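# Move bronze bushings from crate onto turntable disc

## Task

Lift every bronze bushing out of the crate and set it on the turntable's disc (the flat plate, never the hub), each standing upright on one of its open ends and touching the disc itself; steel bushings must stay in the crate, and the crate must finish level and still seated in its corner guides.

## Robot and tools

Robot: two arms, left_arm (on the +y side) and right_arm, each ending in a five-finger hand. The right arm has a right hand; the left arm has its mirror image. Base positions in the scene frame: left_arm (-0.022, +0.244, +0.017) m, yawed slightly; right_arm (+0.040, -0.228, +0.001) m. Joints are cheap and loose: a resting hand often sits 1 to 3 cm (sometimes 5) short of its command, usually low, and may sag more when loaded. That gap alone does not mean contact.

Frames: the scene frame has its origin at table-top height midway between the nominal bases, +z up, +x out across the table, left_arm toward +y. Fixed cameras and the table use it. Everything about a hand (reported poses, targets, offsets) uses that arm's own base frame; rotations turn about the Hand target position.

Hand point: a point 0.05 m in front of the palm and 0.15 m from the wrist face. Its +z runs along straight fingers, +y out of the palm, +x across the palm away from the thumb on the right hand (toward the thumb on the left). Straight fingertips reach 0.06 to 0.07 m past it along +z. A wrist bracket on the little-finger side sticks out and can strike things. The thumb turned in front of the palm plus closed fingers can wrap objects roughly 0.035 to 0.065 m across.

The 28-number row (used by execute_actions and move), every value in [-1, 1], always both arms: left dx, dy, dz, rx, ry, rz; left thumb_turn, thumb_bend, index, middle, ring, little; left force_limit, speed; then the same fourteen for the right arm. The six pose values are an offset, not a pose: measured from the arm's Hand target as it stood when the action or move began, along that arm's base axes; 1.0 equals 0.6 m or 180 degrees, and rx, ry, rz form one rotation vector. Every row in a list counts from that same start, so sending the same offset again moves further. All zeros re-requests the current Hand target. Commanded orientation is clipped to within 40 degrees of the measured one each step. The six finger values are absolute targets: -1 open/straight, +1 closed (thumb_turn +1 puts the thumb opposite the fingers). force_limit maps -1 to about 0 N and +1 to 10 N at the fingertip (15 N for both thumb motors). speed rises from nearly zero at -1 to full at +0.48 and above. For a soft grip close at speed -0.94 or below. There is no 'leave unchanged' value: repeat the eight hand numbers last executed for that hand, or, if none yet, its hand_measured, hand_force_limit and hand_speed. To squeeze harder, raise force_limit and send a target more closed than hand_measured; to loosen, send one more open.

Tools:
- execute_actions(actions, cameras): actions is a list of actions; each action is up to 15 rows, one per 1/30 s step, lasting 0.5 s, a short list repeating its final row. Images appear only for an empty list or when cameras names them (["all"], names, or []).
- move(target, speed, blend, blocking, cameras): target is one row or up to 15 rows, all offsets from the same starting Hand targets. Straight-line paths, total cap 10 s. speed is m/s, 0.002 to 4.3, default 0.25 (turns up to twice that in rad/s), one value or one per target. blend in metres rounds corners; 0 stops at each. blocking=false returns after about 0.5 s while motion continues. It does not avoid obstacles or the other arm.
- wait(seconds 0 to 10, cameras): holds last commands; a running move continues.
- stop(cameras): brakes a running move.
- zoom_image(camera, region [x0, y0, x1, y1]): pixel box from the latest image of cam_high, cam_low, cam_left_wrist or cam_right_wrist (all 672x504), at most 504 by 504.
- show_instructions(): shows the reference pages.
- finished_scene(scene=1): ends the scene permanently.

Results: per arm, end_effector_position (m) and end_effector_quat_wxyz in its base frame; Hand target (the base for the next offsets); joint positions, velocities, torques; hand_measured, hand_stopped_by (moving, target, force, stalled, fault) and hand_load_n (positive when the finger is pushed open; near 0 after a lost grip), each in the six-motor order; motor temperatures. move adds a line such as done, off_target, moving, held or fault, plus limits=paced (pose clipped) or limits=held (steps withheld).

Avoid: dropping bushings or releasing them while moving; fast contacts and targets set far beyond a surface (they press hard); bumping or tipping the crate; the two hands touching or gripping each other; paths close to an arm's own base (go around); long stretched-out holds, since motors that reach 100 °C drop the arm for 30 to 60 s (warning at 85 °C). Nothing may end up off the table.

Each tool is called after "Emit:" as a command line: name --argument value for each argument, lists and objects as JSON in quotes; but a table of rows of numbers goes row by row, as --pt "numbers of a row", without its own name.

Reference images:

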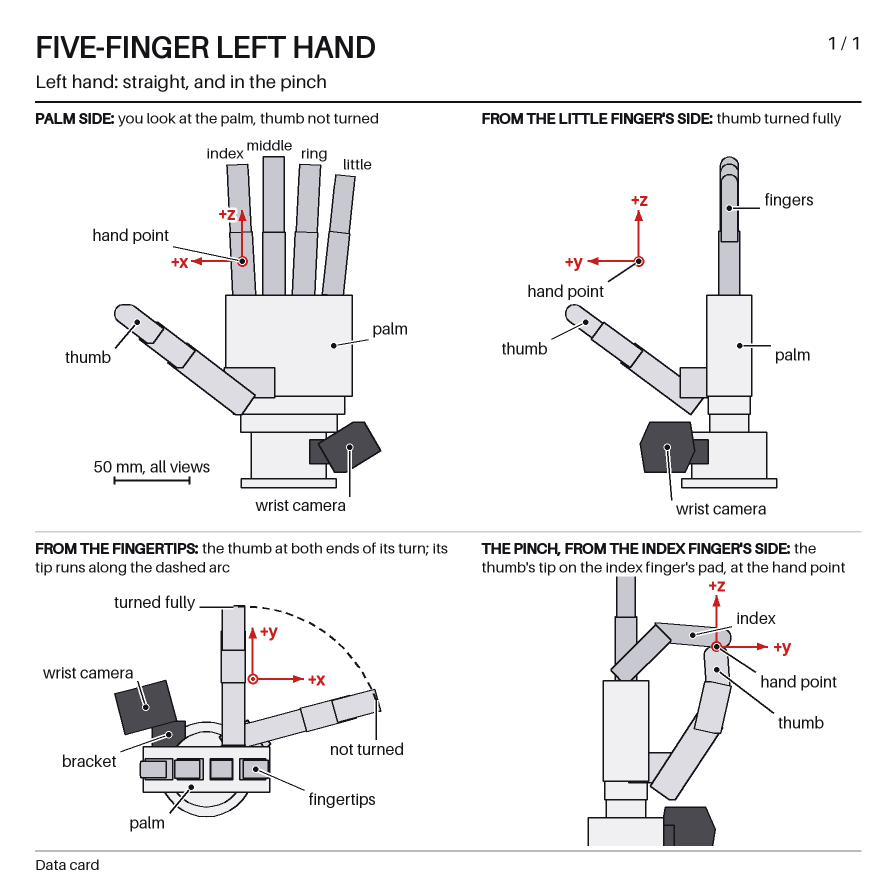

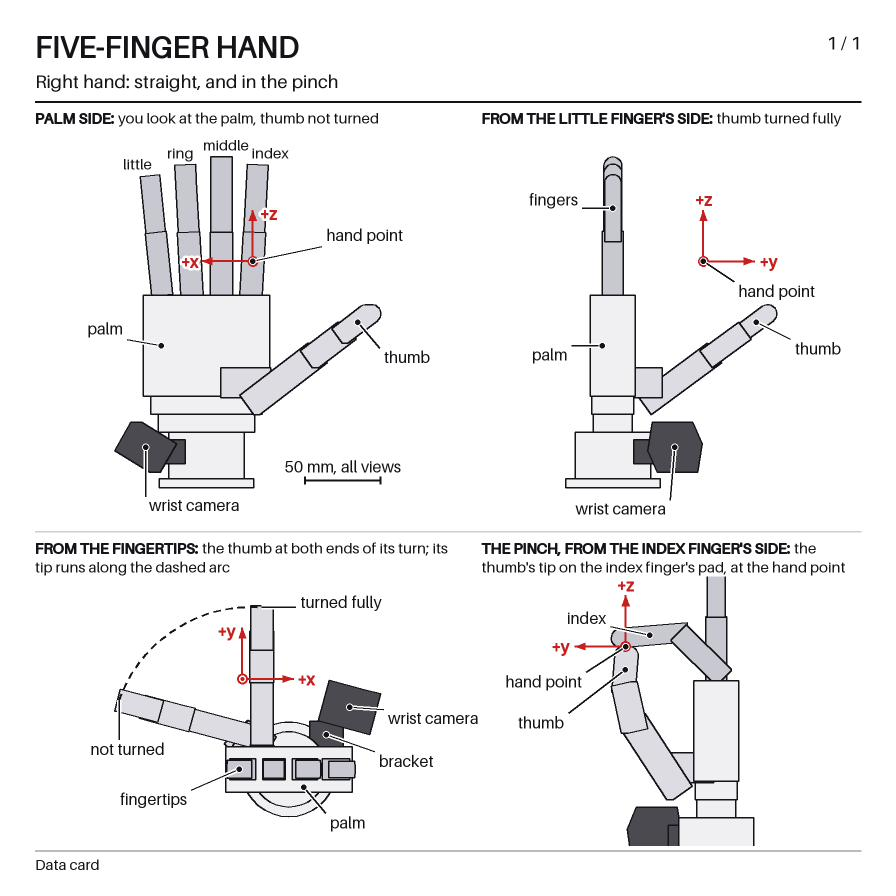

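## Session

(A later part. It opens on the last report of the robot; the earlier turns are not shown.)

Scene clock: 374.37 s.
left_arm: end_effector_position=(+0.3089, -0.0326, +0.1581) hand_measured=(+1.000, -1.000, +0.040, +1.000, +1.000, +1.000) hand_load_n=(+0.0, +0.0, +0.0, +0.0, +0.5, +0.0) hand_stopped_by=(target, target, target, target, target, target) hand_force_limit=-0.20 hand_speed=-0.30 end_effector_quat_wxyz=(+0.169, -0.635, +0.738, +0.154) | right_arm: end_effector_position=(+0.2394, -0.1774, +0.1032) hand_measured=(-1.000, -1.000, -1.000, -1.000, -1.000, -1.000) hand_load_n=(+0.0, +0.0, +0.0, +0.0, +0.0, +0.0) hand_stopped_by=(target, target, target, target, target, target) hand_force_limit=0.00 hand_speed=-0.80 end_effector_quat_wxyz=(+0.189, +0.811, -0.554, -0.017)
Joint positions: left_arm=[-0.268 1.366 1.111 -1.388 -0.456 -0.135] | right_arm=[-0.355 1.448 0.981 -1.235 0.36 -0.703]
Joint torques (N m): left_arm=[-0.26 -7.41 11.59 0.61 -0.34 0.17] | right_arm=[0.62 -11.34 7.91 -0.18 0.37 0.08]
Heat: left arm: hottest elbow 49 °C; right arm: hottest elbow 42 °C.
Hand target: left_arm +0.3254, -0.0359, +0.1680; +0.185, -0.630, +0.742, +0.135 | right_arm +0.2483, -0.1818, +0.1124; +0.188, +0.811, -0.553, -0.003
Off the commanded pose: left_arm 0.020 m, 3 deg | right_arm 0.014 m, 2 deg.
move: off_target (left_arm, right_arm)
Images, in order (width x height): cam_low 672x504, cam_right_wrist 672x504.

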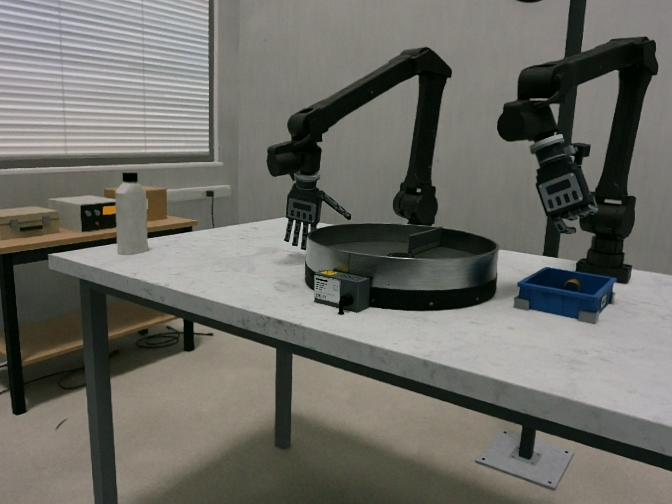

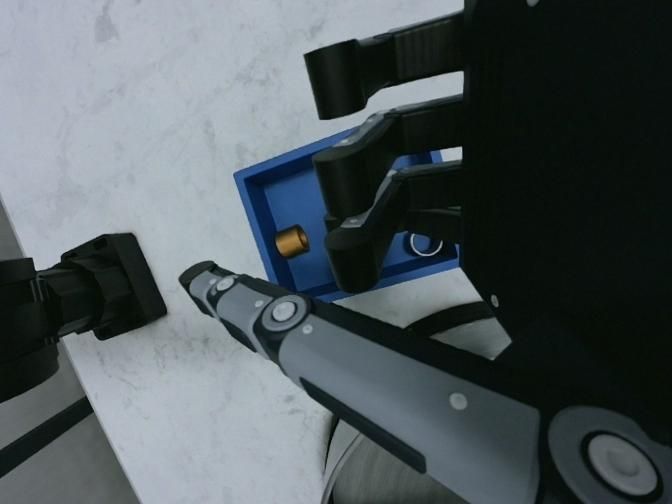

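Emit:
move --pt "-0.063 -0.003 -0.138 0 0 0.05 1 -1 0.04 1 1 1 -0.2 -0.3 0 0 0 0 0 0 -1 -1 -1 -1 -1 -1 0 -0.8" --speed 0.12 --cameras '["cam_right_wrist"]'

Emit:
zoom_image --camera "cam_right_wrist" --region '[240, 140, 400, 280]'

Scene clock: 379.37 s.
left_arm: end_effector_position=(+0.2826, -0.0340, +0.0865) hand_measured=(+1.000, -1.000, +0.040, +1.000, +1.000, +1.000) hand_load_n=(+0.0, +0.0, +0.0, +0.0, +0.0, +0.0) hand_stopped_by=(target, target, target, target, target, target) hand_force_limit=-0.20 hand_speed=-0.30 end_effector_quat_wxyz=(-0.170, +0.684, -0.692, -0.155) | right_arm: end_effector_position=(+0.2394, -0.1774, +0.1032) hand_measured=(-1.000, -1.000, -1.000, -1.000, -1.000, -1.000) hand_load_n=(+0.0, +0.0, +0.0, +0.0, +0.0, +0.0) hand_stopped_by=(target, target, target, target, target, target) hand_force_limit=0.00 hand_speed=-0.80 end_effector_quat_wxyz=(+0.189, +0.811, -0.554, -0.017)
Joint positions: left_arm=[-0.27 1.377 0.925 -1.227 -0.452 -0.282] | right_arm=[-0.355 1.448 0.981 -1.235 0.36 -0.703]
Joint torques (N m): left_arm=[-0.67 -6.42 8.59 0.51 -0.14 -0.15] | right_arm=[0.62 -11.34 7.92 -0.2 0.37 0.08]
Heat: left arm: hottest elbow 48 °C; right arm: hottest elbow 43 °C.
Hand target: left_arm +0.2876, -0.0377, +0.0852; -0.174, +0.687, -0.690, -0.149 | right_arm +0.2483, -0.1818, +0.1124; +0.188, +0.811, -0.553, -0.003
Off the commanded pose: left_arm 0.006 m, 1 deg | right_arm 0.014 m, 2 deg.
move: off_target (right_arm)
Images, in order (width x height): cam_right_wrist 672x504.

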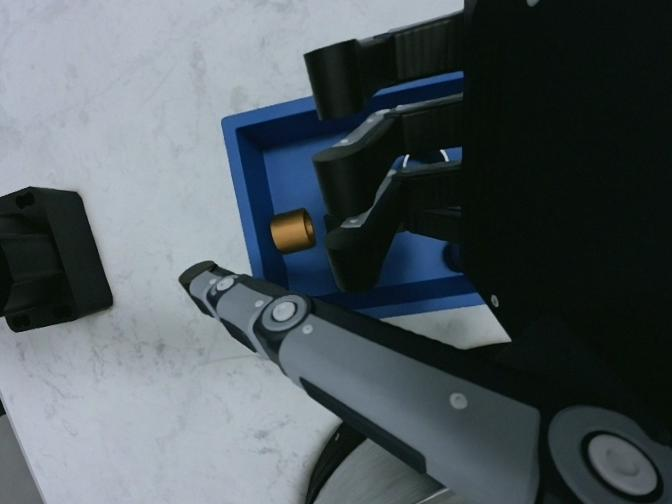

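Scaled by 3.150 from the camera's 672x504 image, which has a finer 960x720 frame.

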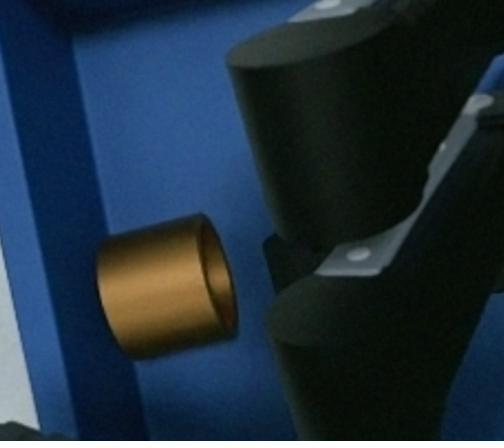

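Emit:
move --pt "-0.012 0.002 -0.096 0 0 0 1 -1 0.04 1 1 1 -0.2 -0.3 0 0 0 0 0 0 -1 -1 -1 -1 -1 -1 0 -0.8" --speed 0.06 --cameras '["cam_right_wrist","cam_high"]'

Emit:
zoom_image --camera "cam_right_wrist" --region '[240, 140, 400, 280]'

Emit:
zoom_image --camera "cam_high" --region '[430, 110, 490, 170]'

Scene clock: 382.17 s.
left_arm: end_effector_position=(+0.2744, -0.0318, +0.0295) hand_measured=(+1.000, -1.000, +0.040, +1.000, +1.000, +1.000) hand_load_n=(+0.5, +0.0, +0.0, +0.0, +0.0, +0.0) hand_stopped_by=(target, target, target, target, target, target) hand_force_limit=-0.20 hand_speed=-0.30 end_effector_quat_wxyz=(-0.169, +0.685, -0.692, -0.156) | right_arm: end_effector_position=(+0.2394, -0.1774, +0.1032) hand_measured=(-1.000, -1.000, -1.000, -1.000, -1.000, -1.000) hand_load_n=(+0.0, +0.0, +0.0, +0.0, +0.0, +0.0) hand_stopped_by=(target, target, target, target, target, target) hand_force_limit=0.00 hand_speed=-0.80 end_effector_quat_wxyz=(+0.189, +0.811, -0.554, -0.017)
Joint positions: left_arm=[-0.27 1.446 0.821 -1.058 -0.452 -0.285] | right_arm=[-0.355 1.448 0.981 -1.235 0.36 -0.703]
Joint torques (N m): left_arm=[-0.73 -6.48 7.72 0.53 -0.13 -0.15] | right_arm=[0.62 -11.34 7.91 -0.2 0.38 0.08]
Heat: left arm: hottest elbow 48 °C; right arm: hottest elbow 43 °C.
Hand target: left_arm +0.2804, -0.0365, +0.0276; -0.174, +0.687, -0.690, -0.149 | right_arm +0.2483, -0.1818, +0.1124; +0.188, +0.811, -0.553, -0.003
Off the commanded pose: left_arm 0.008 m, 1 deg | right_arm 0.014 m, 2 deg.
move: off_target (right_arm)
Images, in order (width x height): cam_high 672x504, cam_right_wrist 672x504.

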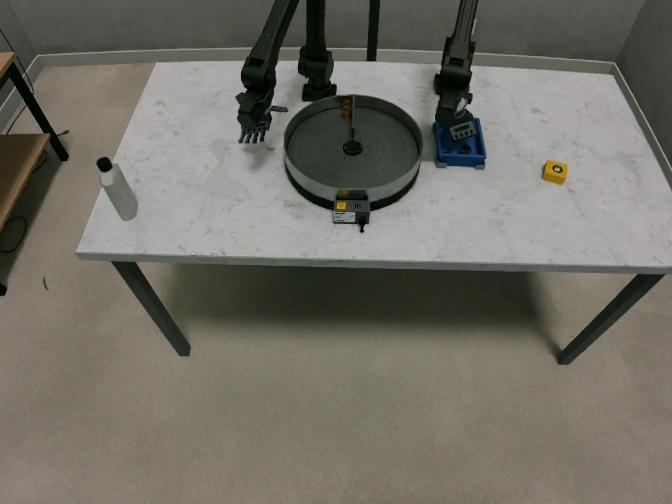

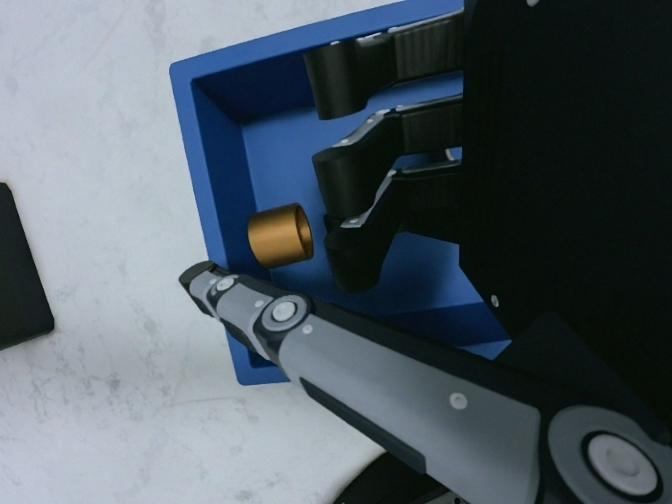

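Scaled by 3.150 from the camera's 672x504 image, which has a finer 960x720 frame.

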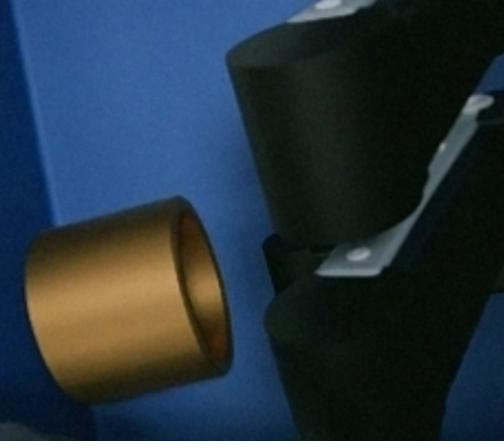

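Scaled by 8.400 from the camera's 672x504 image, which has a finer 960x720 frame.

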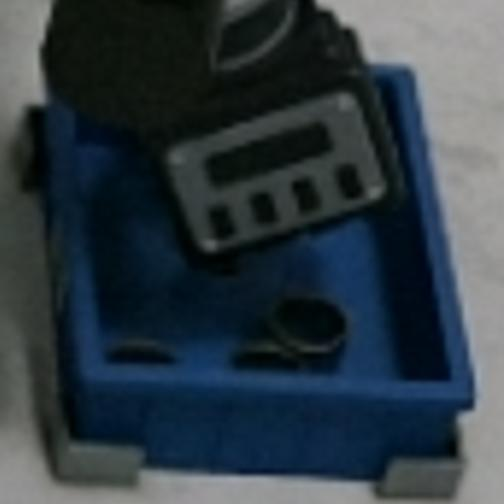

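Emit:
move --pt "0 -0.005 -0.0145 0 0 0 1 -1 0.04 1 1 1 -0.2 -0.3 0 0 0 0 0 0 -1 -1 -1 -1 -1 -1 0 -0.8" --speed 0.06 --cameras '["cam_right_wrist"]'

Emit:
zoom_image --camera "cam_right_wrist" --region '[240, 160, 400, 280]'

Scene clock: 384.07 s.
left_arm: end_effector_position=(+0.2760, -0.0340, +0.0213) hand_measured=(+1.000, -1.000, +0.040, +1.000, +1.000, +1.000) hand_load_n=(+0.0, +0.0, +0.0, +0.0, +0.0, +0.5) hand_stopped_by=(target, target, target, target, target, target) hand_force_limit=-0.20 hand_speed=-0.30 end_effector_quat_wxyz=(-0.170, +0.686, -0.690, -0.155) | right_arm: end_effector_position=(+0.2394, -0.1774, +0.1032) hand_measured=(-1.000, -1.000, -1.000, -1.000, -1.000, -1.000) hand_load_n=(+0.0, +0.0, +0.0, +0.0, +0.0, +0.0) hand_stopped_by=(target, target, target, target, target, target) hand_force_limit=0.00 hand_speed=-0.80 end_effector_quat_wxyz=(+0.189, +0.811, -0.554, -0.017)
Joint positions: left_arm=[-0.274 1.464 0.815 -1.034 -0.452 -0.295] | right_arm=[-0.355 1.448 0.981 -1.235 0.36 -0.703]
Joint torques (N m): left_arm=[-0.73 -6.59 7.53 0.53 -0.13 -0.15] | right_arm=[0.62 -11.34 7.92 -0.18 0.37 0.08]
Heat: left arm: hottest elbow 47 °C; right arm: hottest elbow 43 °C.
Hand target: left_arm +0.2804, -0.0395, +0.0189; -0.174, +0.687, -0.690, -0.149 | right_arm +0.2483, -0.1818, +0.1124; +0.188, +0.811, -0.553, -0.003
Off the commanded pose: left_arm 0.007 m, 1 deg | right_arm 0.014 m, 2 deg.
move: off_target (right_arm)
Images, in order (width x height): cam_right_wrist 672x504.

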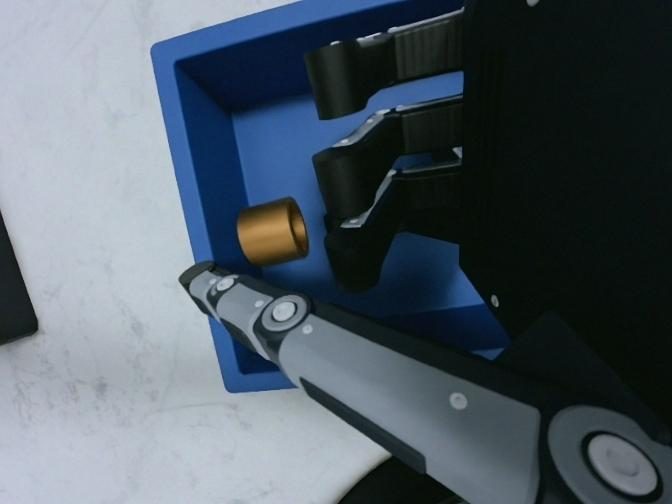

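Scaled by 3.150 from the camera's 672x504 image, which has a finer 960x720 frame.

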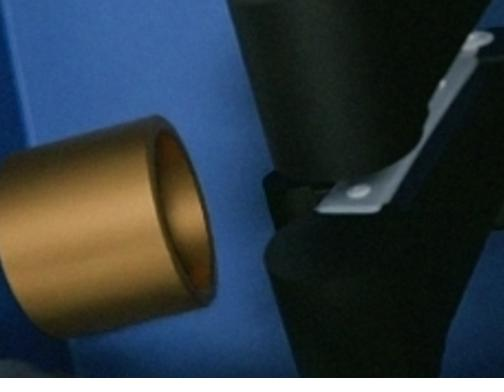

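Emit:
move --pt "-0.052 0 0 0 0 0 1 -1 0.04 1 1 1 -0.2 -0.3 0 0 0 0 0 0 -1 -1 -1 -1 -1 -1 0 -0.8" --speed 0.05 --cameras '["cam_right_wrist"]'

Emit:
zoom_image --camera "cam_right_wrist" --region '[240, 160, 400, 280]'

Scene clock: 385.80 s.
left_arm: end_effector_position=(+0.2542, -0.0358, +0.0191) hand_measured=(+1.000, -1.000, +0.040, +1.000, +1.000, +1.000) hand_load_n=(+0.0, +0.0, +0.0, +0.0, +0.5, +0.0) hand_stopped_by=(target, target, target, target, target, target) hand_force_limit=-0.20 hand_speed=-0.30 end_effector_quat_wxyz=(-0.174, +0.689, -0.688, -0.151) | right_arm: end_effector_position=(+0.2394, -0.1774, +0.1032) hand_measured=(-1.000, -1.000, -1.000, -1.000, -1.000, -1.000) hand_load_n=(+0.0, +0.0, +0.0, +0.0, +0.0, +0.0) hand_stopped_by=(target, target, target, target, target, target) hand_force_limit=0.00 hand_speed=-0.80 end_effector_quat_wxyz=(+0.189, +0.811, -0.554, -0.017)
Joint positions: left_arm=[-0.299 1.411 0.754 -1.028 -0.452 -0.327] | right_arm=[-0.355 1.448 0.981 -1.235 0.36 -0.703]
Joint torques (N m): left_arm=[-0.73 -7.12 6.27 0.08 -0.04 -0.12] | right_arm=[0.56 -11.34 7.92 -0.18 0.38 0.08]
Heat: left arm: hottest elbow 47 °C; right arm: hottest elbow 43 °C.
Hand target: left_arm +0.2492, -0.0395, +0.0189; -0.174, +0.687, -0.690, -0.149 | right_arm +0.2483, -0.1818, +0.1124; +0.188, +0.811, -0.553, -0.003
Off the commanded pose: left_arm 0.006 m, 0 deg | right_arm 0.014 m, 2 deg.
move: off_target (right_arm)
Images, in order (width x height): cam_right_wrist 672x504.

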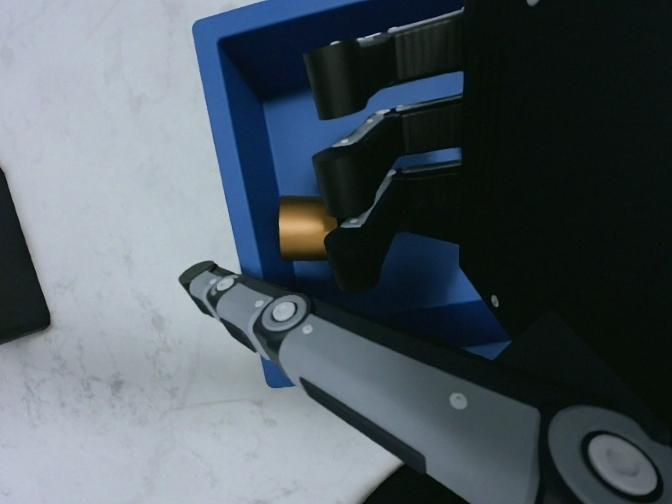

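Scaled by 3.150 from the camera's 672x504 image, which has a finer 960x720 frame.

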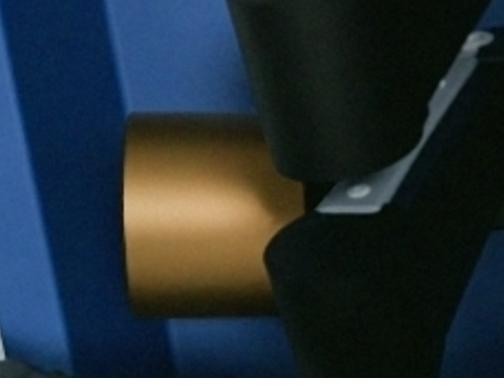

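Emit:
move --pt "-0.021 0 0 0 0 0 1 -1 0.04 1 1 1 -0.2 -0.3 0 0 0 0 0 0 -1 -1 -1 -1 -1 -1 0 -0.8" --speed 0.04 --cameras '["cam_right_wrist"]'

Emit:
zoom_image --camera "cam_right_wrist" --region '[240, 160, 400, 280]'

Scene clock: 388.07 s.
left_arm: end_effector_position=(+0.2392, -0.0351, +0.0207) hand_measured=(+1.000, -1.000, +0.040, +1.000, +1.000, +1.000) hand_load_n=(+0.0, +0.0, -3.5, +0.0, +0.0, +0.0) hand_stopped_by=(target, target, target, target, target, target) hand_force_limit=-0.20 hand_speed=-0.30 end_effector_quat_wxyz=(-0.171, +0.682, -0.694, -0.153) | right_arm: end_effector_position=(+0.2394, -0.1774, +0.1032) hand_measured=(-1.000, -1.000, -1.000, -1.000, -1.000, -1.000) hand_load_n=(+0.0, +0.0, +0.0, +0.0, +0.0, +0.0) hand_stopped_by=(target, target, target, target, target, target) hand_force_limit=0.00 hand_speed=-0.80 end_effector_quat_wxyz=(+0.189, +0.811, -0.554, -0.017)
Joint positions: left_arm=[-0.313 1.375 0.721 -1.038 -0.449 -0.322] | right_arm=[-0.355 1.448 0.981 -1.235 0.36 -0.703]
Joint torques (N m): left_arm=[-0.73 -6.12 6.48 -0.14 -0.09 -0.2] | right_arm=[0.62 -11.34 7.92 -0.18 0.38 0.08]
Heat: left arm: hottest elbow 46 °C; right arm: hottest elbow 43 °C.
Hand target: left_arm +0.2366, -0.0395, +0.0189; -0.174, +0.687, -0.690, -0.149 | right_arm +0.2483, -0.1818, +0.1124; +0.188, +0.811, -0.553, -0.003
Off the commanded pose: left_arm 0.006 m, 1 deg | right_arm 0.014 m, 2 deg.
move: off_target (right_arm)
Images, in order (width x height): cam_right_wrist 672x504.

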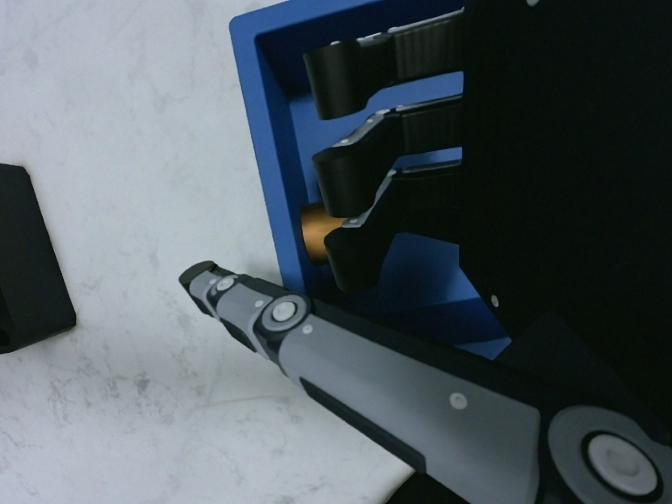

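Scaled by 3.150 from the camera's 672x504 image, which has a finer 960x720 frame.

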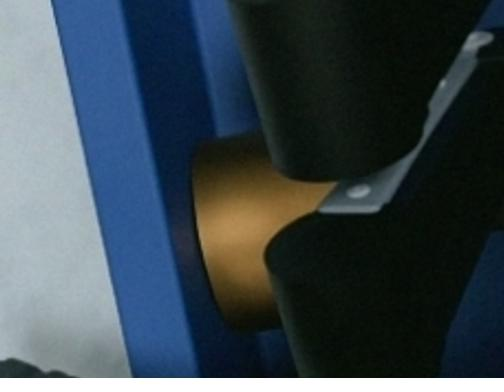

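Emit:
move --pt "0.012 0 0.004 0 0 0 1 -1 0.04 1 1 1 -0.2 -0.3 0 0 0 0 0 0 -1 -1 -1 -1 -1 -1 0 -0.8" --speed 0.04 --cameras '["cam_right_wrist"]'

Emit:
zoom_image --camera "cam_right_wrist" --region '[240, 160, 400, 280]'

Scene clock: 389.37 s.
left_arm: end_effector_position=(+0.2392, -0.0351, +0.0207) hand_measured=(+1.000, -1.000, +0.040, +1.000, +1.000, +1.000) hand_load_n=(+0.0, +0.0, -3.0, +0.0, +0.0, +0.0) hand_stopped_by=(target, target, target, target, target, target) hand_force_limit=-0.20 hand_speed=-0.30 end_effector_quat_wxyz=(-0.171, +0.682, -0.694, -0.153) | right_arm: end_effector_position=(+0.2394, -0.1774, +0.1032) hand_measured=(-1.000, -1.000, -1.000, -1.000, -1.000, -1.000) hand_load_n=(+0.0, +0.0, +0.0, +0.0, +0.0, +0.0) hand_stopped_by=(target, target, target, target, target, target) hand_force_limit=0.00 hand_speed=-0.80 end_effector_quat_wxyz=(+0.189, +0.811, -0.554, -0.017)
Joint positions: left_arm=[-0.313 1.375 0.721 -1.038 -0.449 -0.322] | right_arm=[-0.355 1.448 0.981 -1.235 0.36 -0.703]
Joint torques (N m): left_arm=[-0.03 -5.19 8.12 -0.31 -0.1 -0.12] | right_arm=[0.56 -11.34 7.91 -0.18 0.37 0.08]
Heat: left arm: hottest elbow 46 °C; right arm: hottest elbow 43 °C.
Hand target: left_arm +0.2438, -0.0395, +0.0213; -0.174, +0.687, -0.690, -0.149 | right_arm +0.2483, -0.1818, +0.1124; +0.188, +0.811, -0.553, -0.003
Off the commanded pose: left_arm 0.006 m, 1 deg | right_arm 0.014 m, 2 deg.
move: off_target (right_arm)
Images, in order (width x height): cam_right_wrist 672x504.

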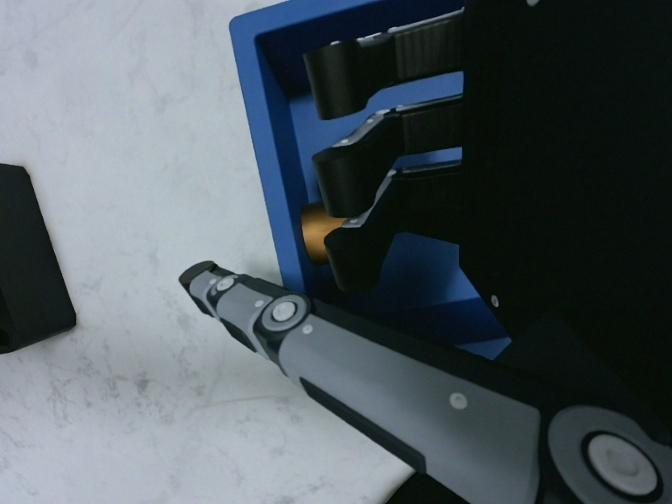

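Scaled by 3.150 from the camera's 672x504 image, which has a finer 960x720 frame.

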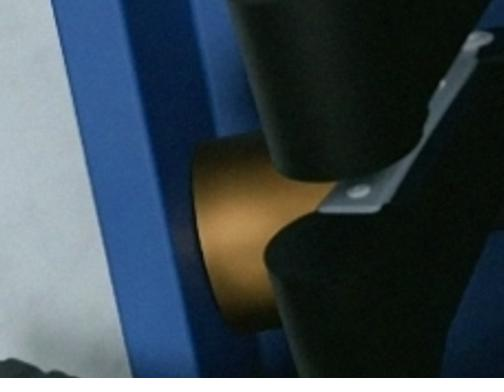

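Emit:
execute_actions --actions '[[[0,0,0,0,0,0,1,-1,0.3,1,1,1,-0.1,-0.6,0,0,0,0,0,0,-1,-1,-1,-1,-1,-1,0,-0.8]]]' --cameras '["cam_right_wrist"]'

Emit:
zoom_image --camera "cam_right_wrist" --region '[240, 160, 400, 280]'

Scene clock: 391.23 s.
left_arm: end_effector_position=(+0.2412, -0.0369, +0.0188) hand_measured=(+1.000, -1.000, +0.300, +1.000, +1.000, +1.000) hand_load_n=(+0.0, +0.0, +0.5, +0.0, +0.0, +0.0) hand_stopped_by=(target, target, target, target, target, target) hand_force_limit=-0.10 hand_speed=-0.60 end_effector_quat_wxyz=(-0.173, +0.686, -0.691, -0.148) | right_arm: end_effector_position=(+0.2394, -0.1774, +0.1032) hand_measured=(-1.000, -1.000, -1.000, -1.000, -1.000, -1.000) hand_load_n=(+0.0, +0.0, +0.0, +0.0, +0.0, +0.0) hand_stopped_by=(target, target, target, target, target, target) hand_force_limit=0.00 hand_speed=-0.80 end_effector_quat_wxyz=(+0.189, +0.811, -0.554, -0.017)
Joint positions: left_arm=[-0.314 1.377 0.72 -1.028 -0.447 -0.333] | right_arm=[-0.355 1.448 0.981 -1.235 0.36 -0.703]
Joint torques (N m): left_arm=[-0.15 -5.36 8.1 -0.31 -0.15 -0.12] | right_arm=[0.62 -11.34 7.92 -0.2 0.38 0.08]
Heat: left arm: hottest elbow 46 °C; right arm: hottest elbow 43 °C.
Hand target: left_arm +0.2438, -0.0395, +0.0213; -0.174, +0.687, -0.690, -0.149 | right_arm +0.2483, -0.1818, +0.1124; +0.188, +0.811, -0.553, -0.003
Off the commanded pose: left_arm 0.004 m, 0 deg | right_arm 0.014 m, 2 deg.
Images, in order (width x height): cam_right_wrist 672x504.

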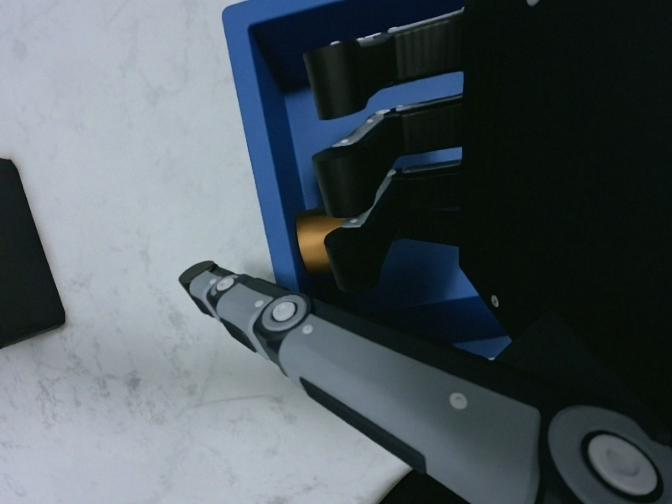

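Scaled by 3.150 from the camera's 672x504 image, which has a finer 960x720 frame.

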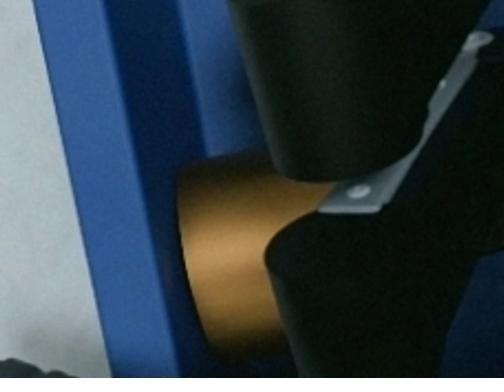

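Emit:
move --pt "0.035 0.004 0.04 0 0 0 1 -1 0.3 1 1 1 -0.1 -0.6 0 0 0 0 0 0 -1 -1 -1 -1 -1 -1 0 -0.8" --speed 0.06 --cameras '["cam_right_wrist"]'

Emit:
zoom_image --camera "cam_right_wrist" --region '[240, 160, 400, 280]'

Scene clock: 393.37 s.
left_arm: end_effector_position=(+0.2497, -0.0352, +0.0332) hand_measured=(+1.000, -1.000, +0.300, +1.000, +1.000, +1.000) hand_load_n=(+0.0, +0.0, +0.5, +0.0, +0.0, +0.0) hand_stopped_by=(target, target, target, target, target, target) hand_force_limit=-0.10 hand_speed=-0.60 end_effector_quat_wxyz=(-0.170, +0.691, -0.686, -0.154) | right_arm: end_effector_position=(+0.2394, -0.1774, +0.1032) hand_measured=(-1.000, -1.000, -1.000, -1.000, -1.000, -1.000) hand_load_n=(+0.0, +0.0, +0.0, +0.0, +0.0, +0.0) hand_stopped_by=(target, target, target, target, target, target) hand_force_limit=0.00 hand_speed=-0.80 end_effector_quat_wxyz=(+0.189, +0.811, -0.554, -0.017)
Joint positions: left_arm=[-0.297 1.378 0.766 -1.081 -0.447 -0.333] | right_arm=[-0.355 1.448 0.981 -1.235 0.36 -0.703]
Joint torques (N m): left_arm=[0.62 -5.48 11.19 -0.73 -0.27 0.16] | right_arm=[0.62 -11.34 7.92 -0.18 0.38 0.08]
Heat: left arm: hottest elbow 46 °C; right arm: hottest elbow 43 °C.
Hand target: left_arm +0.2648, -0.0371, +0.0453; -0.174, +0.687, -0.690, -0.149 | right_arm +0.2483, -0.1818, +0.1124; +0.188, +0.811, -0.553, -0.003
Off the commanded pose: left_arm 0.019 m, 1 deg | right_arm 0.014 m, 2 deg.
move: off_target (left_arm, right_arm)
Images, in order (width x height): cam_right_wrist 672x504.

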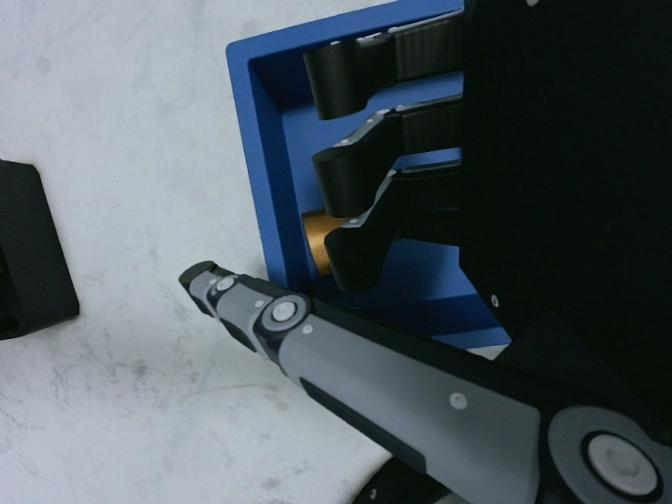

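Scaled by 3.150 from the camera's 672x504 image, which has a finer 960x720 frame.

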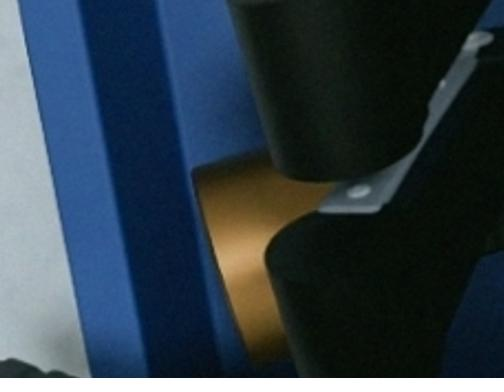

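Emit:
move --pt "0.02 0 0.08 0 0 0 1 -1 0.3 1 1 1 -0.1 -0.6 0 0 0 0 0 0 -1 -1 -1 -1 -1 -1 0 -0.8" --pt "0.05 0 0.2 0 0 0 1 -1 0.3 1 1 1 -0.1 -0.6 0 0 0 0 0 0 -1 -1 -1 -1 -1 -1 0 -0.8" --speed 0.08 --cameras '["cam_right_wrist","cam_high"]'

Emit:
zoom_image --camera "cam_right_wrist" --region '[240, 160, 400, 280]'

Emit:
zoom_image --camera "cam_high" --region '[420, 90, 500, 180]'

Scene clock: 396.50 s.
left_arm: end_effector_position=(+0.2808, -0.0392, +0.1420) hand_measured=(+1.000, -1.000, +0.300, +1.000, +1.000, +1.000) hand_load_n=(+0.0, +0.0, +0.5, +0.0, +0.5, +0.0) hand_stopped_by=(target, target, target, target, target, target) hand_force_limit=-0.10 hand_speed=-0.60 end_effector_quat_wxyz=(-0.162, +0.686, -0.690, -0.166) | right_arm: end_effector_position=(+0.2394, -0.1774, +0.1032) hand_measured=(-1.000, -1.000, -1.000, -1.000, -1.000, -1.000) hand_load_n=(+0.0, +0.0, +0.0, +0.0, +0.0, +0.0) hand_stopped_by=(target, target, target, target, target, target) hand_force_limit=0.00 hand_speed=-0.80 end_effector_quat_wxyz=(+0.189, +0.811, -0.554, -0.017)
Joint positions: left_arm=[-0.282 1.342 1.042 -1.416 -0.447 -0.31] | right_arm=[-0.355 1.448 0.981 -1.235 0.36 -0.703]
Joint torques (N m): left_arm=[0.62 -8 13.07 -0.77 -0.36 0.18] | right_arm=[0.62 -11.34 7.91 -0.2 0.37 0.08]
Heat: left arm: hottest elbow 46 °C; right arm: hottest elbow 43 °C.
Hand target: left_arm +0.2948, -0.0371, +0.1653; -0.174, +0.687, -0.690, -0.149 | right_arm +0.2483, -0.1818, +0.1124; +0.188, +0.811, -0.553, -0.003
Off the commanded pose: left_arm 0.027 m, 2 deg | right_arm 0.014 m, 2 deg.
move: off_target (left_arm, right_arm)
Images, in order (width x height): cam_high 672x504, cam_right_wrist 672x504.

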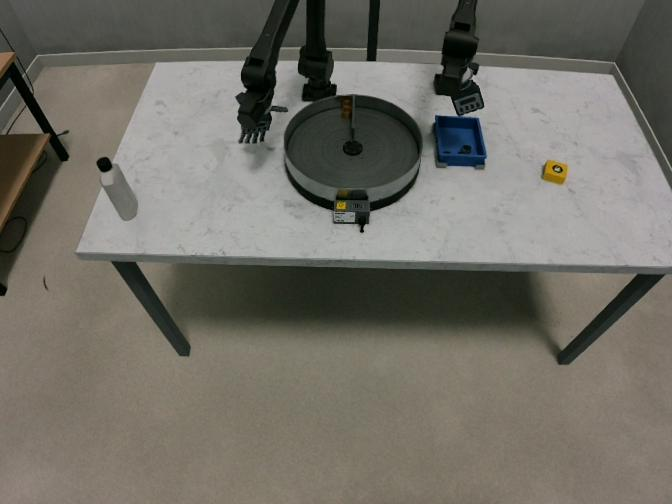

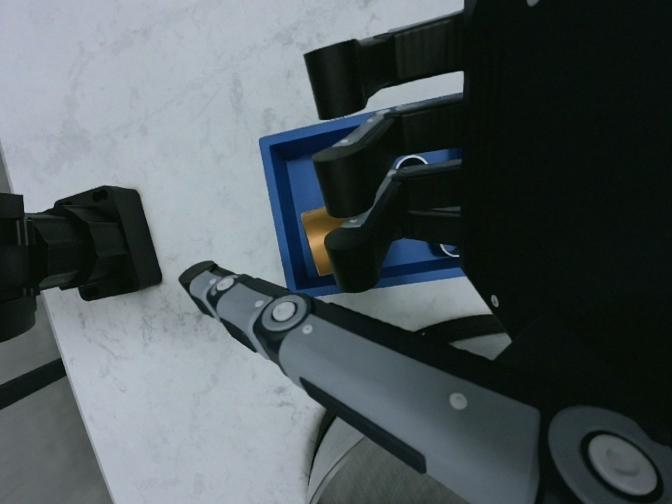

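Scaled by 3.150 from the camera's 672x504 image, which has a finer 960x720 frame.

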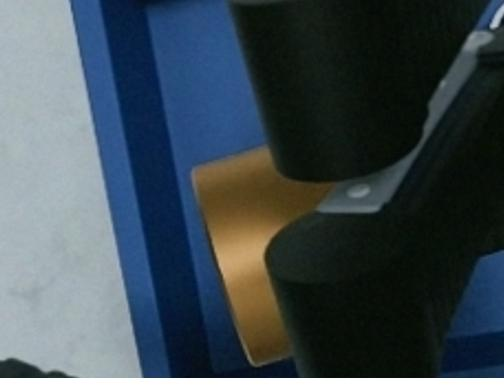

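Scaled by 5.600 from the camera's 672x504 image, which has a finer 960x720 frame.

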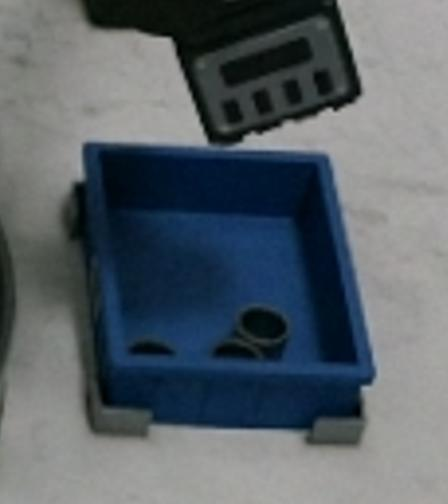

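Emit:
execute_actions --actions '[[[0,0,0,0,0,0,1,-1,0.3,-1,-1,-1,-0.1,-0.4,0,0,0,0,0,0,-1,-1,-1,-1,-1,-1,0,-0.8]],[[0,0,0,0,0,0,1,-1,0.3,-1,-1,-1,-0.1,-0.4,0,0,0,0,0,0,-1,-1,-1,-1,-1,-1,0,-0.8]]]' --cameras '["cam_right_wrist"]'

Emit:
zoom_image --camera "cam_right_wrist" --region '[240, 120, 480, 300]'

Scene clock: 398.77 s.
left_arm: end_effector_position=(+0.2808, -0.0392, +0.1421) hand_measured=(+1.000, -1.000, +0.300, -1.000, -1.000, -1.000) hand_load_n=(+0.0, +0.0, +0.5, +0.0, +0.0, +0.0) hand_stopped_by=(target, target, target, target, target, target) hand_force_limit=-0.10 hand_speed=-0.40 end_effector_quat_wxyz=(-0.162, +0.686, -0.690, -0.166) | right_arm: end_effector_position=(+0.2394, -0.1774, +0.1032) hand_measured=(-1.000, -1.000, -1.000, -1.000, -1.000, -1.000) hand_load_n=(+0.0, +0.0, -0.5, +0.0, +0.0, +0.0) hand_stopped_by=(target, target, target, target, target, target) hand_force_limit=0.00 hand_speed=-0.80 end_effector_quat_wxyz=(+0.189, +0.811, -0.554, -0.017)
Joint positions: left_arm=[-0.282 1.342 1.042 -1.416 -0.447 -0.308] | right_arm=[-0.355 1.448 0.981 -1.235 0.36 -0.703]
Joint torques (N m): left_arm=[0.56 -7.94 13.11 -0.79 -0.37 0.17] | right_arm=[0.62 -11.34 7.91 -0.18 0.37 0.08]
Heat: left arm: hottest elbow 47 °C; right arm: hottest elbow 43 °C.
Hand target: left_arm +0.2948, -0.0371, +0.1653; -0.174, +0.687, -0.690, -0.149 | right_arm +0.2483, -0.1818, +0.1124; +0.188, +0.811, -0.553, -0.003
Off the commanded pose: left_arm 0.027 m, 2 deg | right_arm 0.014 m, 2 deg.
Images, in order (width x height): cam_right_wrist 672x504.

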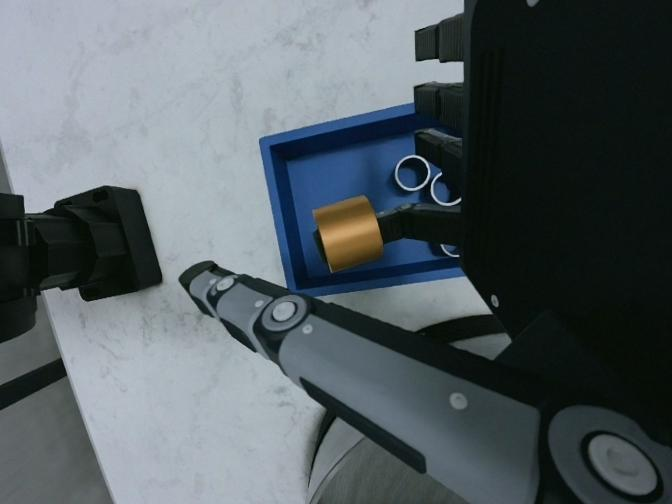

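Scaled by 2.100 from the camera's 672x504 image, which has a finer 960x720 frame.

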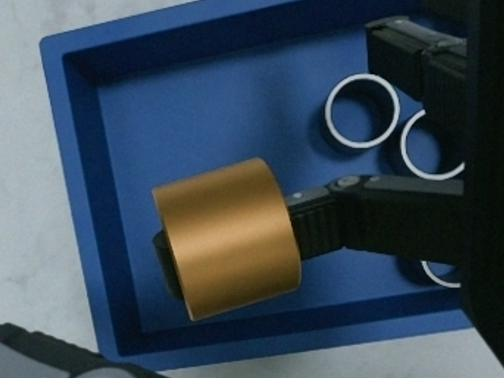

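Emit:
execute_actions --actions '[[[0,0,0,0,0,0,1,-0.1,0.1,-1,-1,-1,-0.2,-0.5,0,0,0,0,0,0,-1,-1,-1,-1,-1,-1,0,-0.8]],[[0,0,0,0,0,0,1,-0.1,0.1,-1,-1,-1,-0.2,-0.5,0,0,0,0,0,0,-1,-1,-1,-1,-1,-1,0,-0.8]]]' --cameras '["cam_right_wrist"]'

Emit:
zoom_image --camera "cam_right_wrist" --region '[240, 120, 480, 300]'

Scene clock: 400.97 s.
left_arm: end_effector_position=(+0.2808, -0.0392, +0.1421) hand_measured=(+1.000, -0.100, +0.100, -1.000, -1.000, -1.000) hand_load_n=(+0.0, +0.0, +0.5, -0.5, +0.0, +0.0) hand_stopped_by=(target, target, target, target, target, target) hand_force_limit=-0.20 hand_speed=-0.50 end_effector_quat_wxyz=(-0.162, +0.686, -0.690, -0.166) | right_arm: end_effector_position=(+0.2394, -0.1774, +0.1032) hand_measured=(-1.000, -1.000, -1.000, -1.000, -1.000, -1.000) hand_load_n=(+0.0, +0.0, +0.0, +0.0, +0.0, +0.0) hand_stopped_by=(target, target, target, target, target, target) hand_force_limit=0.00 hand_speed=-0.80 end_effector_quat_wxyz=(+0.189, +0.811, -0.554, -0.017)
Joint positions: left_arm=[-0.282 1.342 1.042 -1.416 -0.447 -0.308] | right_arm=[-0.355 1.448 0.981 -1.235 0.36 -0.703]
Joint torques (N m): left_arm=[0.62 -8 13.07 -0.77 -0.37 0.16] | right_arm=[0.56 -11.34 7.92 -0.18 0.37 0.08]
Heat: left arm: hottest elbow 48 °C; right arm: hottest elbow 43 °C.
Hand target: left_arm +0.2948, -0.0371, +0.1653; -0.174, +0.687, -0.690, -0.149 | right_arm +0.2483, -0.1818, +0.1124; +0.188, +0.811, -0.553, -0.003
Off the commanded pose: left_arm 0.027 m, 2 deg | right_arm 0.014 m, 2 deg.
Images, in order (width x height): cam_right_wrist 672x504.

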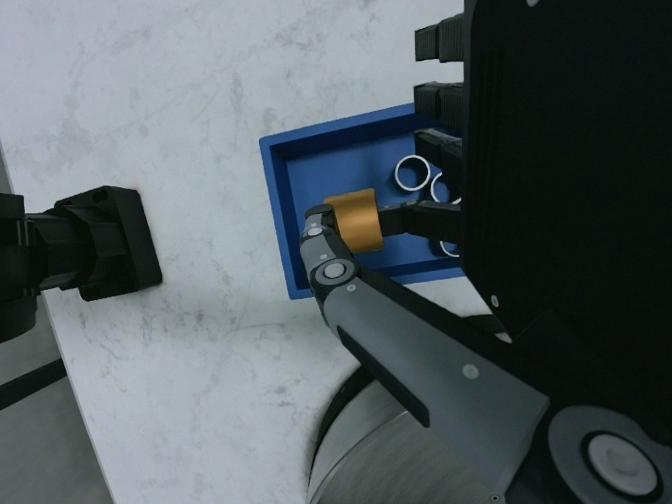

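Scaled by 2.100 from the camera's 672x504 image, which has a finer 960x720 frame.

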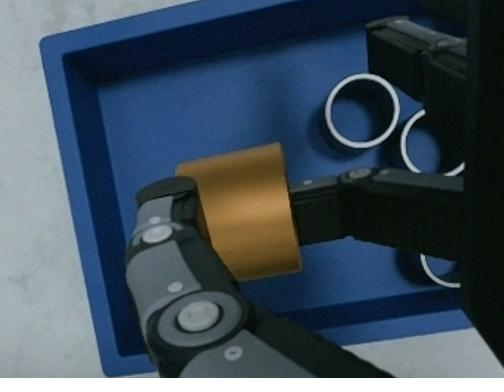

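Emit:
execute_actions --actions '[[[0,0,0,0,0,0,1,-0.1,0.0,-1,-1,-1,-0.2,-0.5,0,0,0,0,0,0,-1,-1,-1,-1,-1,-1,0,-0.8]],[[0,0,0,0,0,0,1,0.3,0.0,-1,-1,-1,-0.4,-0.7,0,0,0,0,0,0,-1,-1,-1,-1,-1,-1,0,-0.8]],[[0,0,0,0,0,0,1,0.3,0.0,-1,-1,-1,-0.4,-0.7,0,0,0,0,0,0,-1,-1,-1,-1,-1,-1,0,-0.8]]]' --cameras '["cam_right_wrist"]'

Emit:
zoom_image --camera "cam_right_wrist" --region '[240, 120, 480, 300]'

Scene clock: 403.03 s.
left_arm: end_effector_position=(+0.2808, -0.0392, +0.1421) hand_measured=(+1.000, +0.300, +0.000, -1.000, -1.000, -1.000) hand_load_n=(+0.5, +0.0, +0.5, +0.0, +0.0, +0.0) hand_stopped_by=(target, target, target, target, target, target) hand_force_limit=-0.40 hand_speed=-0.70 end_effector_quat_wxyz=(-0.162, +0.686, -0.690, -0.166) | right_arm: end_effector_position=(+0.2394, -0.1774, +0.1032) hand_measured=(-1.000, -1.000, -1.000, -1.000, -1.000, -1.000) hand_load_n=(+0.0, +0.0, +0.0, +0.0, +0.0, +0.0) hand_stopped_by=(target, target, target, target, target, target) hand_force_limit=0.00 hand_speed=-0.80 end_effector_quat_wxyz=(+0.189, +0.811, -0.554, -0.017)
Joint positions: left_arm=[-0.282 1.342 1.042 -1.416 -0.447 -0.308] | right_arm=[-0.355 1.448 0.981 -1.235 0.36 -0.703]
Joint torques (N m): left_arm=[0.73 -8 13.08 -0.77 -0.38 0.16] | right_arm=[0.62 -11.34 7.92 -0.2 0.38 0.08]
Heat: left arm: hottest elbow 49 °C; right arm: hottest elbow 43 °C.
Hand target: left_arm +0.2948, -0.0371, +0.1653; -0.174, +0.687, -0.690, -0.149 | right_arm +0.2483, -0.1818, +0.1124; +0.188, +0.811, -0.553, -0.003
Off the commanded pose: left_arm 0.027 m, 2 deg | right_arm 0.014 m, 2 deg.
Images, in order (width x height): cam_right_wrist 672x504.

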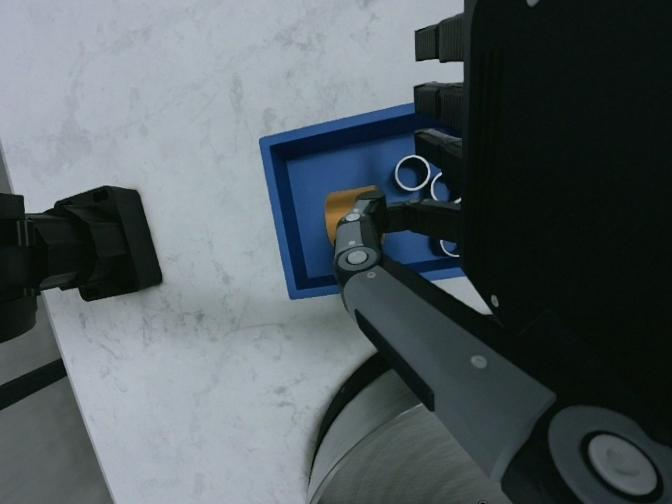

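Scaled by 2.100 from the camera's 672x504 image, which has a finer 960x720 frame.

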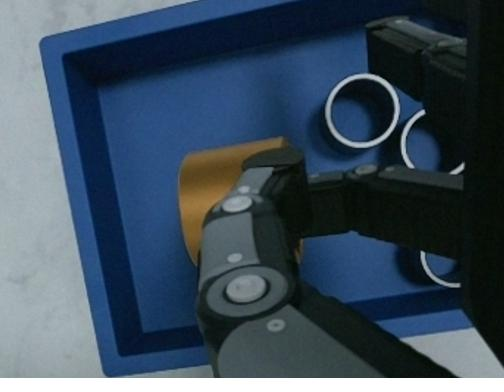

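Emit:
execute_actions --actions '[[[0,0,0,0,0,0,1,0.3,0.25,-1,-1,-1,-0.2,-0.9,0,0,0,0,0,0,-1,-1,-1,-1,-1,-1,0,-0.8]],[[0,0,0,0,0,0,1,0.3,0.25,-1,-1,-1,-0.2,-0.9,0,0,0,0,0,0,-1,-1,-1,-1,-1,-1,0,-0.8]],[[0,0,0,0,0,0,1,0.3,0.25,-1,-1,-1,-0.2,-0.9,0,0,0,0,0,0,-1,-1,-1,-1,-1,-1,0,-0.8]]]' --cameras '["cam_right_wrist"]'

Emit:
zoom_image --camera "cam_right_wrist" --region '[240, 120, 480, 300]'

Scene clock: 405.10 s.
left_arm: end_effector_position=(+0.2808, -0.0392, +0.1421) hand_measured=(+1.000, +0.300, +0.166, -1.000, -1.000, -1.000) hand_load_n=(-1.5, -0.5, +4.5, +0.0, +0.0, +0.0) hand_stopped_by=(target, target, force, target, target, target) hand_force_limit=-0.20 hand_speed=-0.90 end_effector_quat_wxyz=(-0.162, +0.686, -0.690, -0.166) | right_arm: end_effector_position=(+0.2394, -0.1774, +0.1032) hand_measured=(-1.000, -1.000, -1.000, -1.000, -1.000, -1.000) hand_load_n=(+0.0, +0.0, +0.0, -0.5, +0.0, +0.0) hand_stopped_by=(target, target, target, target, target, target) hand_force_limit=0.00 hand_speed=-0.80 end_effector_quat_wxyz=(+0.189, +0.811, -0.554, -0.017)
Joint positions: left_arm=[-0.282 1.342 1.042 -1.416 -0.447 -0.308] | right_arm=[-0.355 1.448 0.981 -1.235 0.36 -0.703]
Joint torques (N m): left_arm=[0.73 -8 13.09 -0.75 -0.37 0.17] | right_arm=[0.62 -11.34 7.92 -0.18 0.38 0.08]
Heat: left arm: hottest elbow 49 °C; right arm: hottest elbow 43 °C.
Hand target: left_arm +0.2948, -0.0371, +0.1653; -0.174, +0.687, -0.690, -0.149 | right_arm +0.2483, -0.1818, +0.1124; +0.188, +0.811, -0.553, -0.003
Off the commanded pose: left_arm 0.027 m, 2 deg | right_arm 0.014 m, 2 deg.
Images, in order (width x height): cam_right_wrist 672x504.

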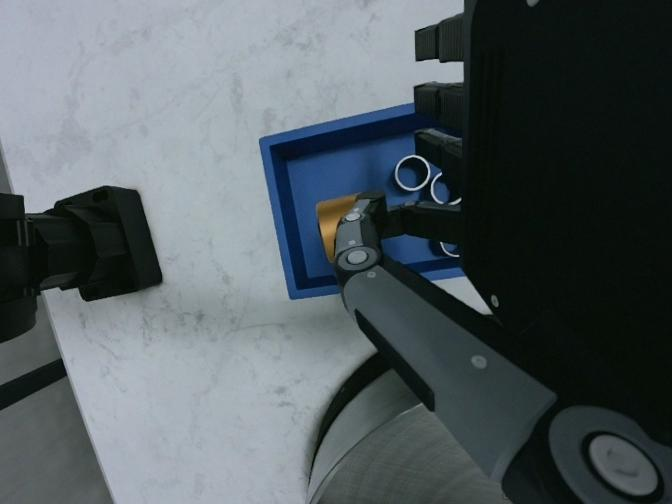

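Scaled by 2.100 from the camera's 672x504 image, which has a finer 960x720 frame.

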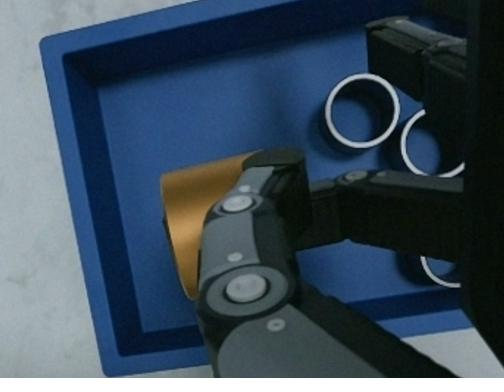

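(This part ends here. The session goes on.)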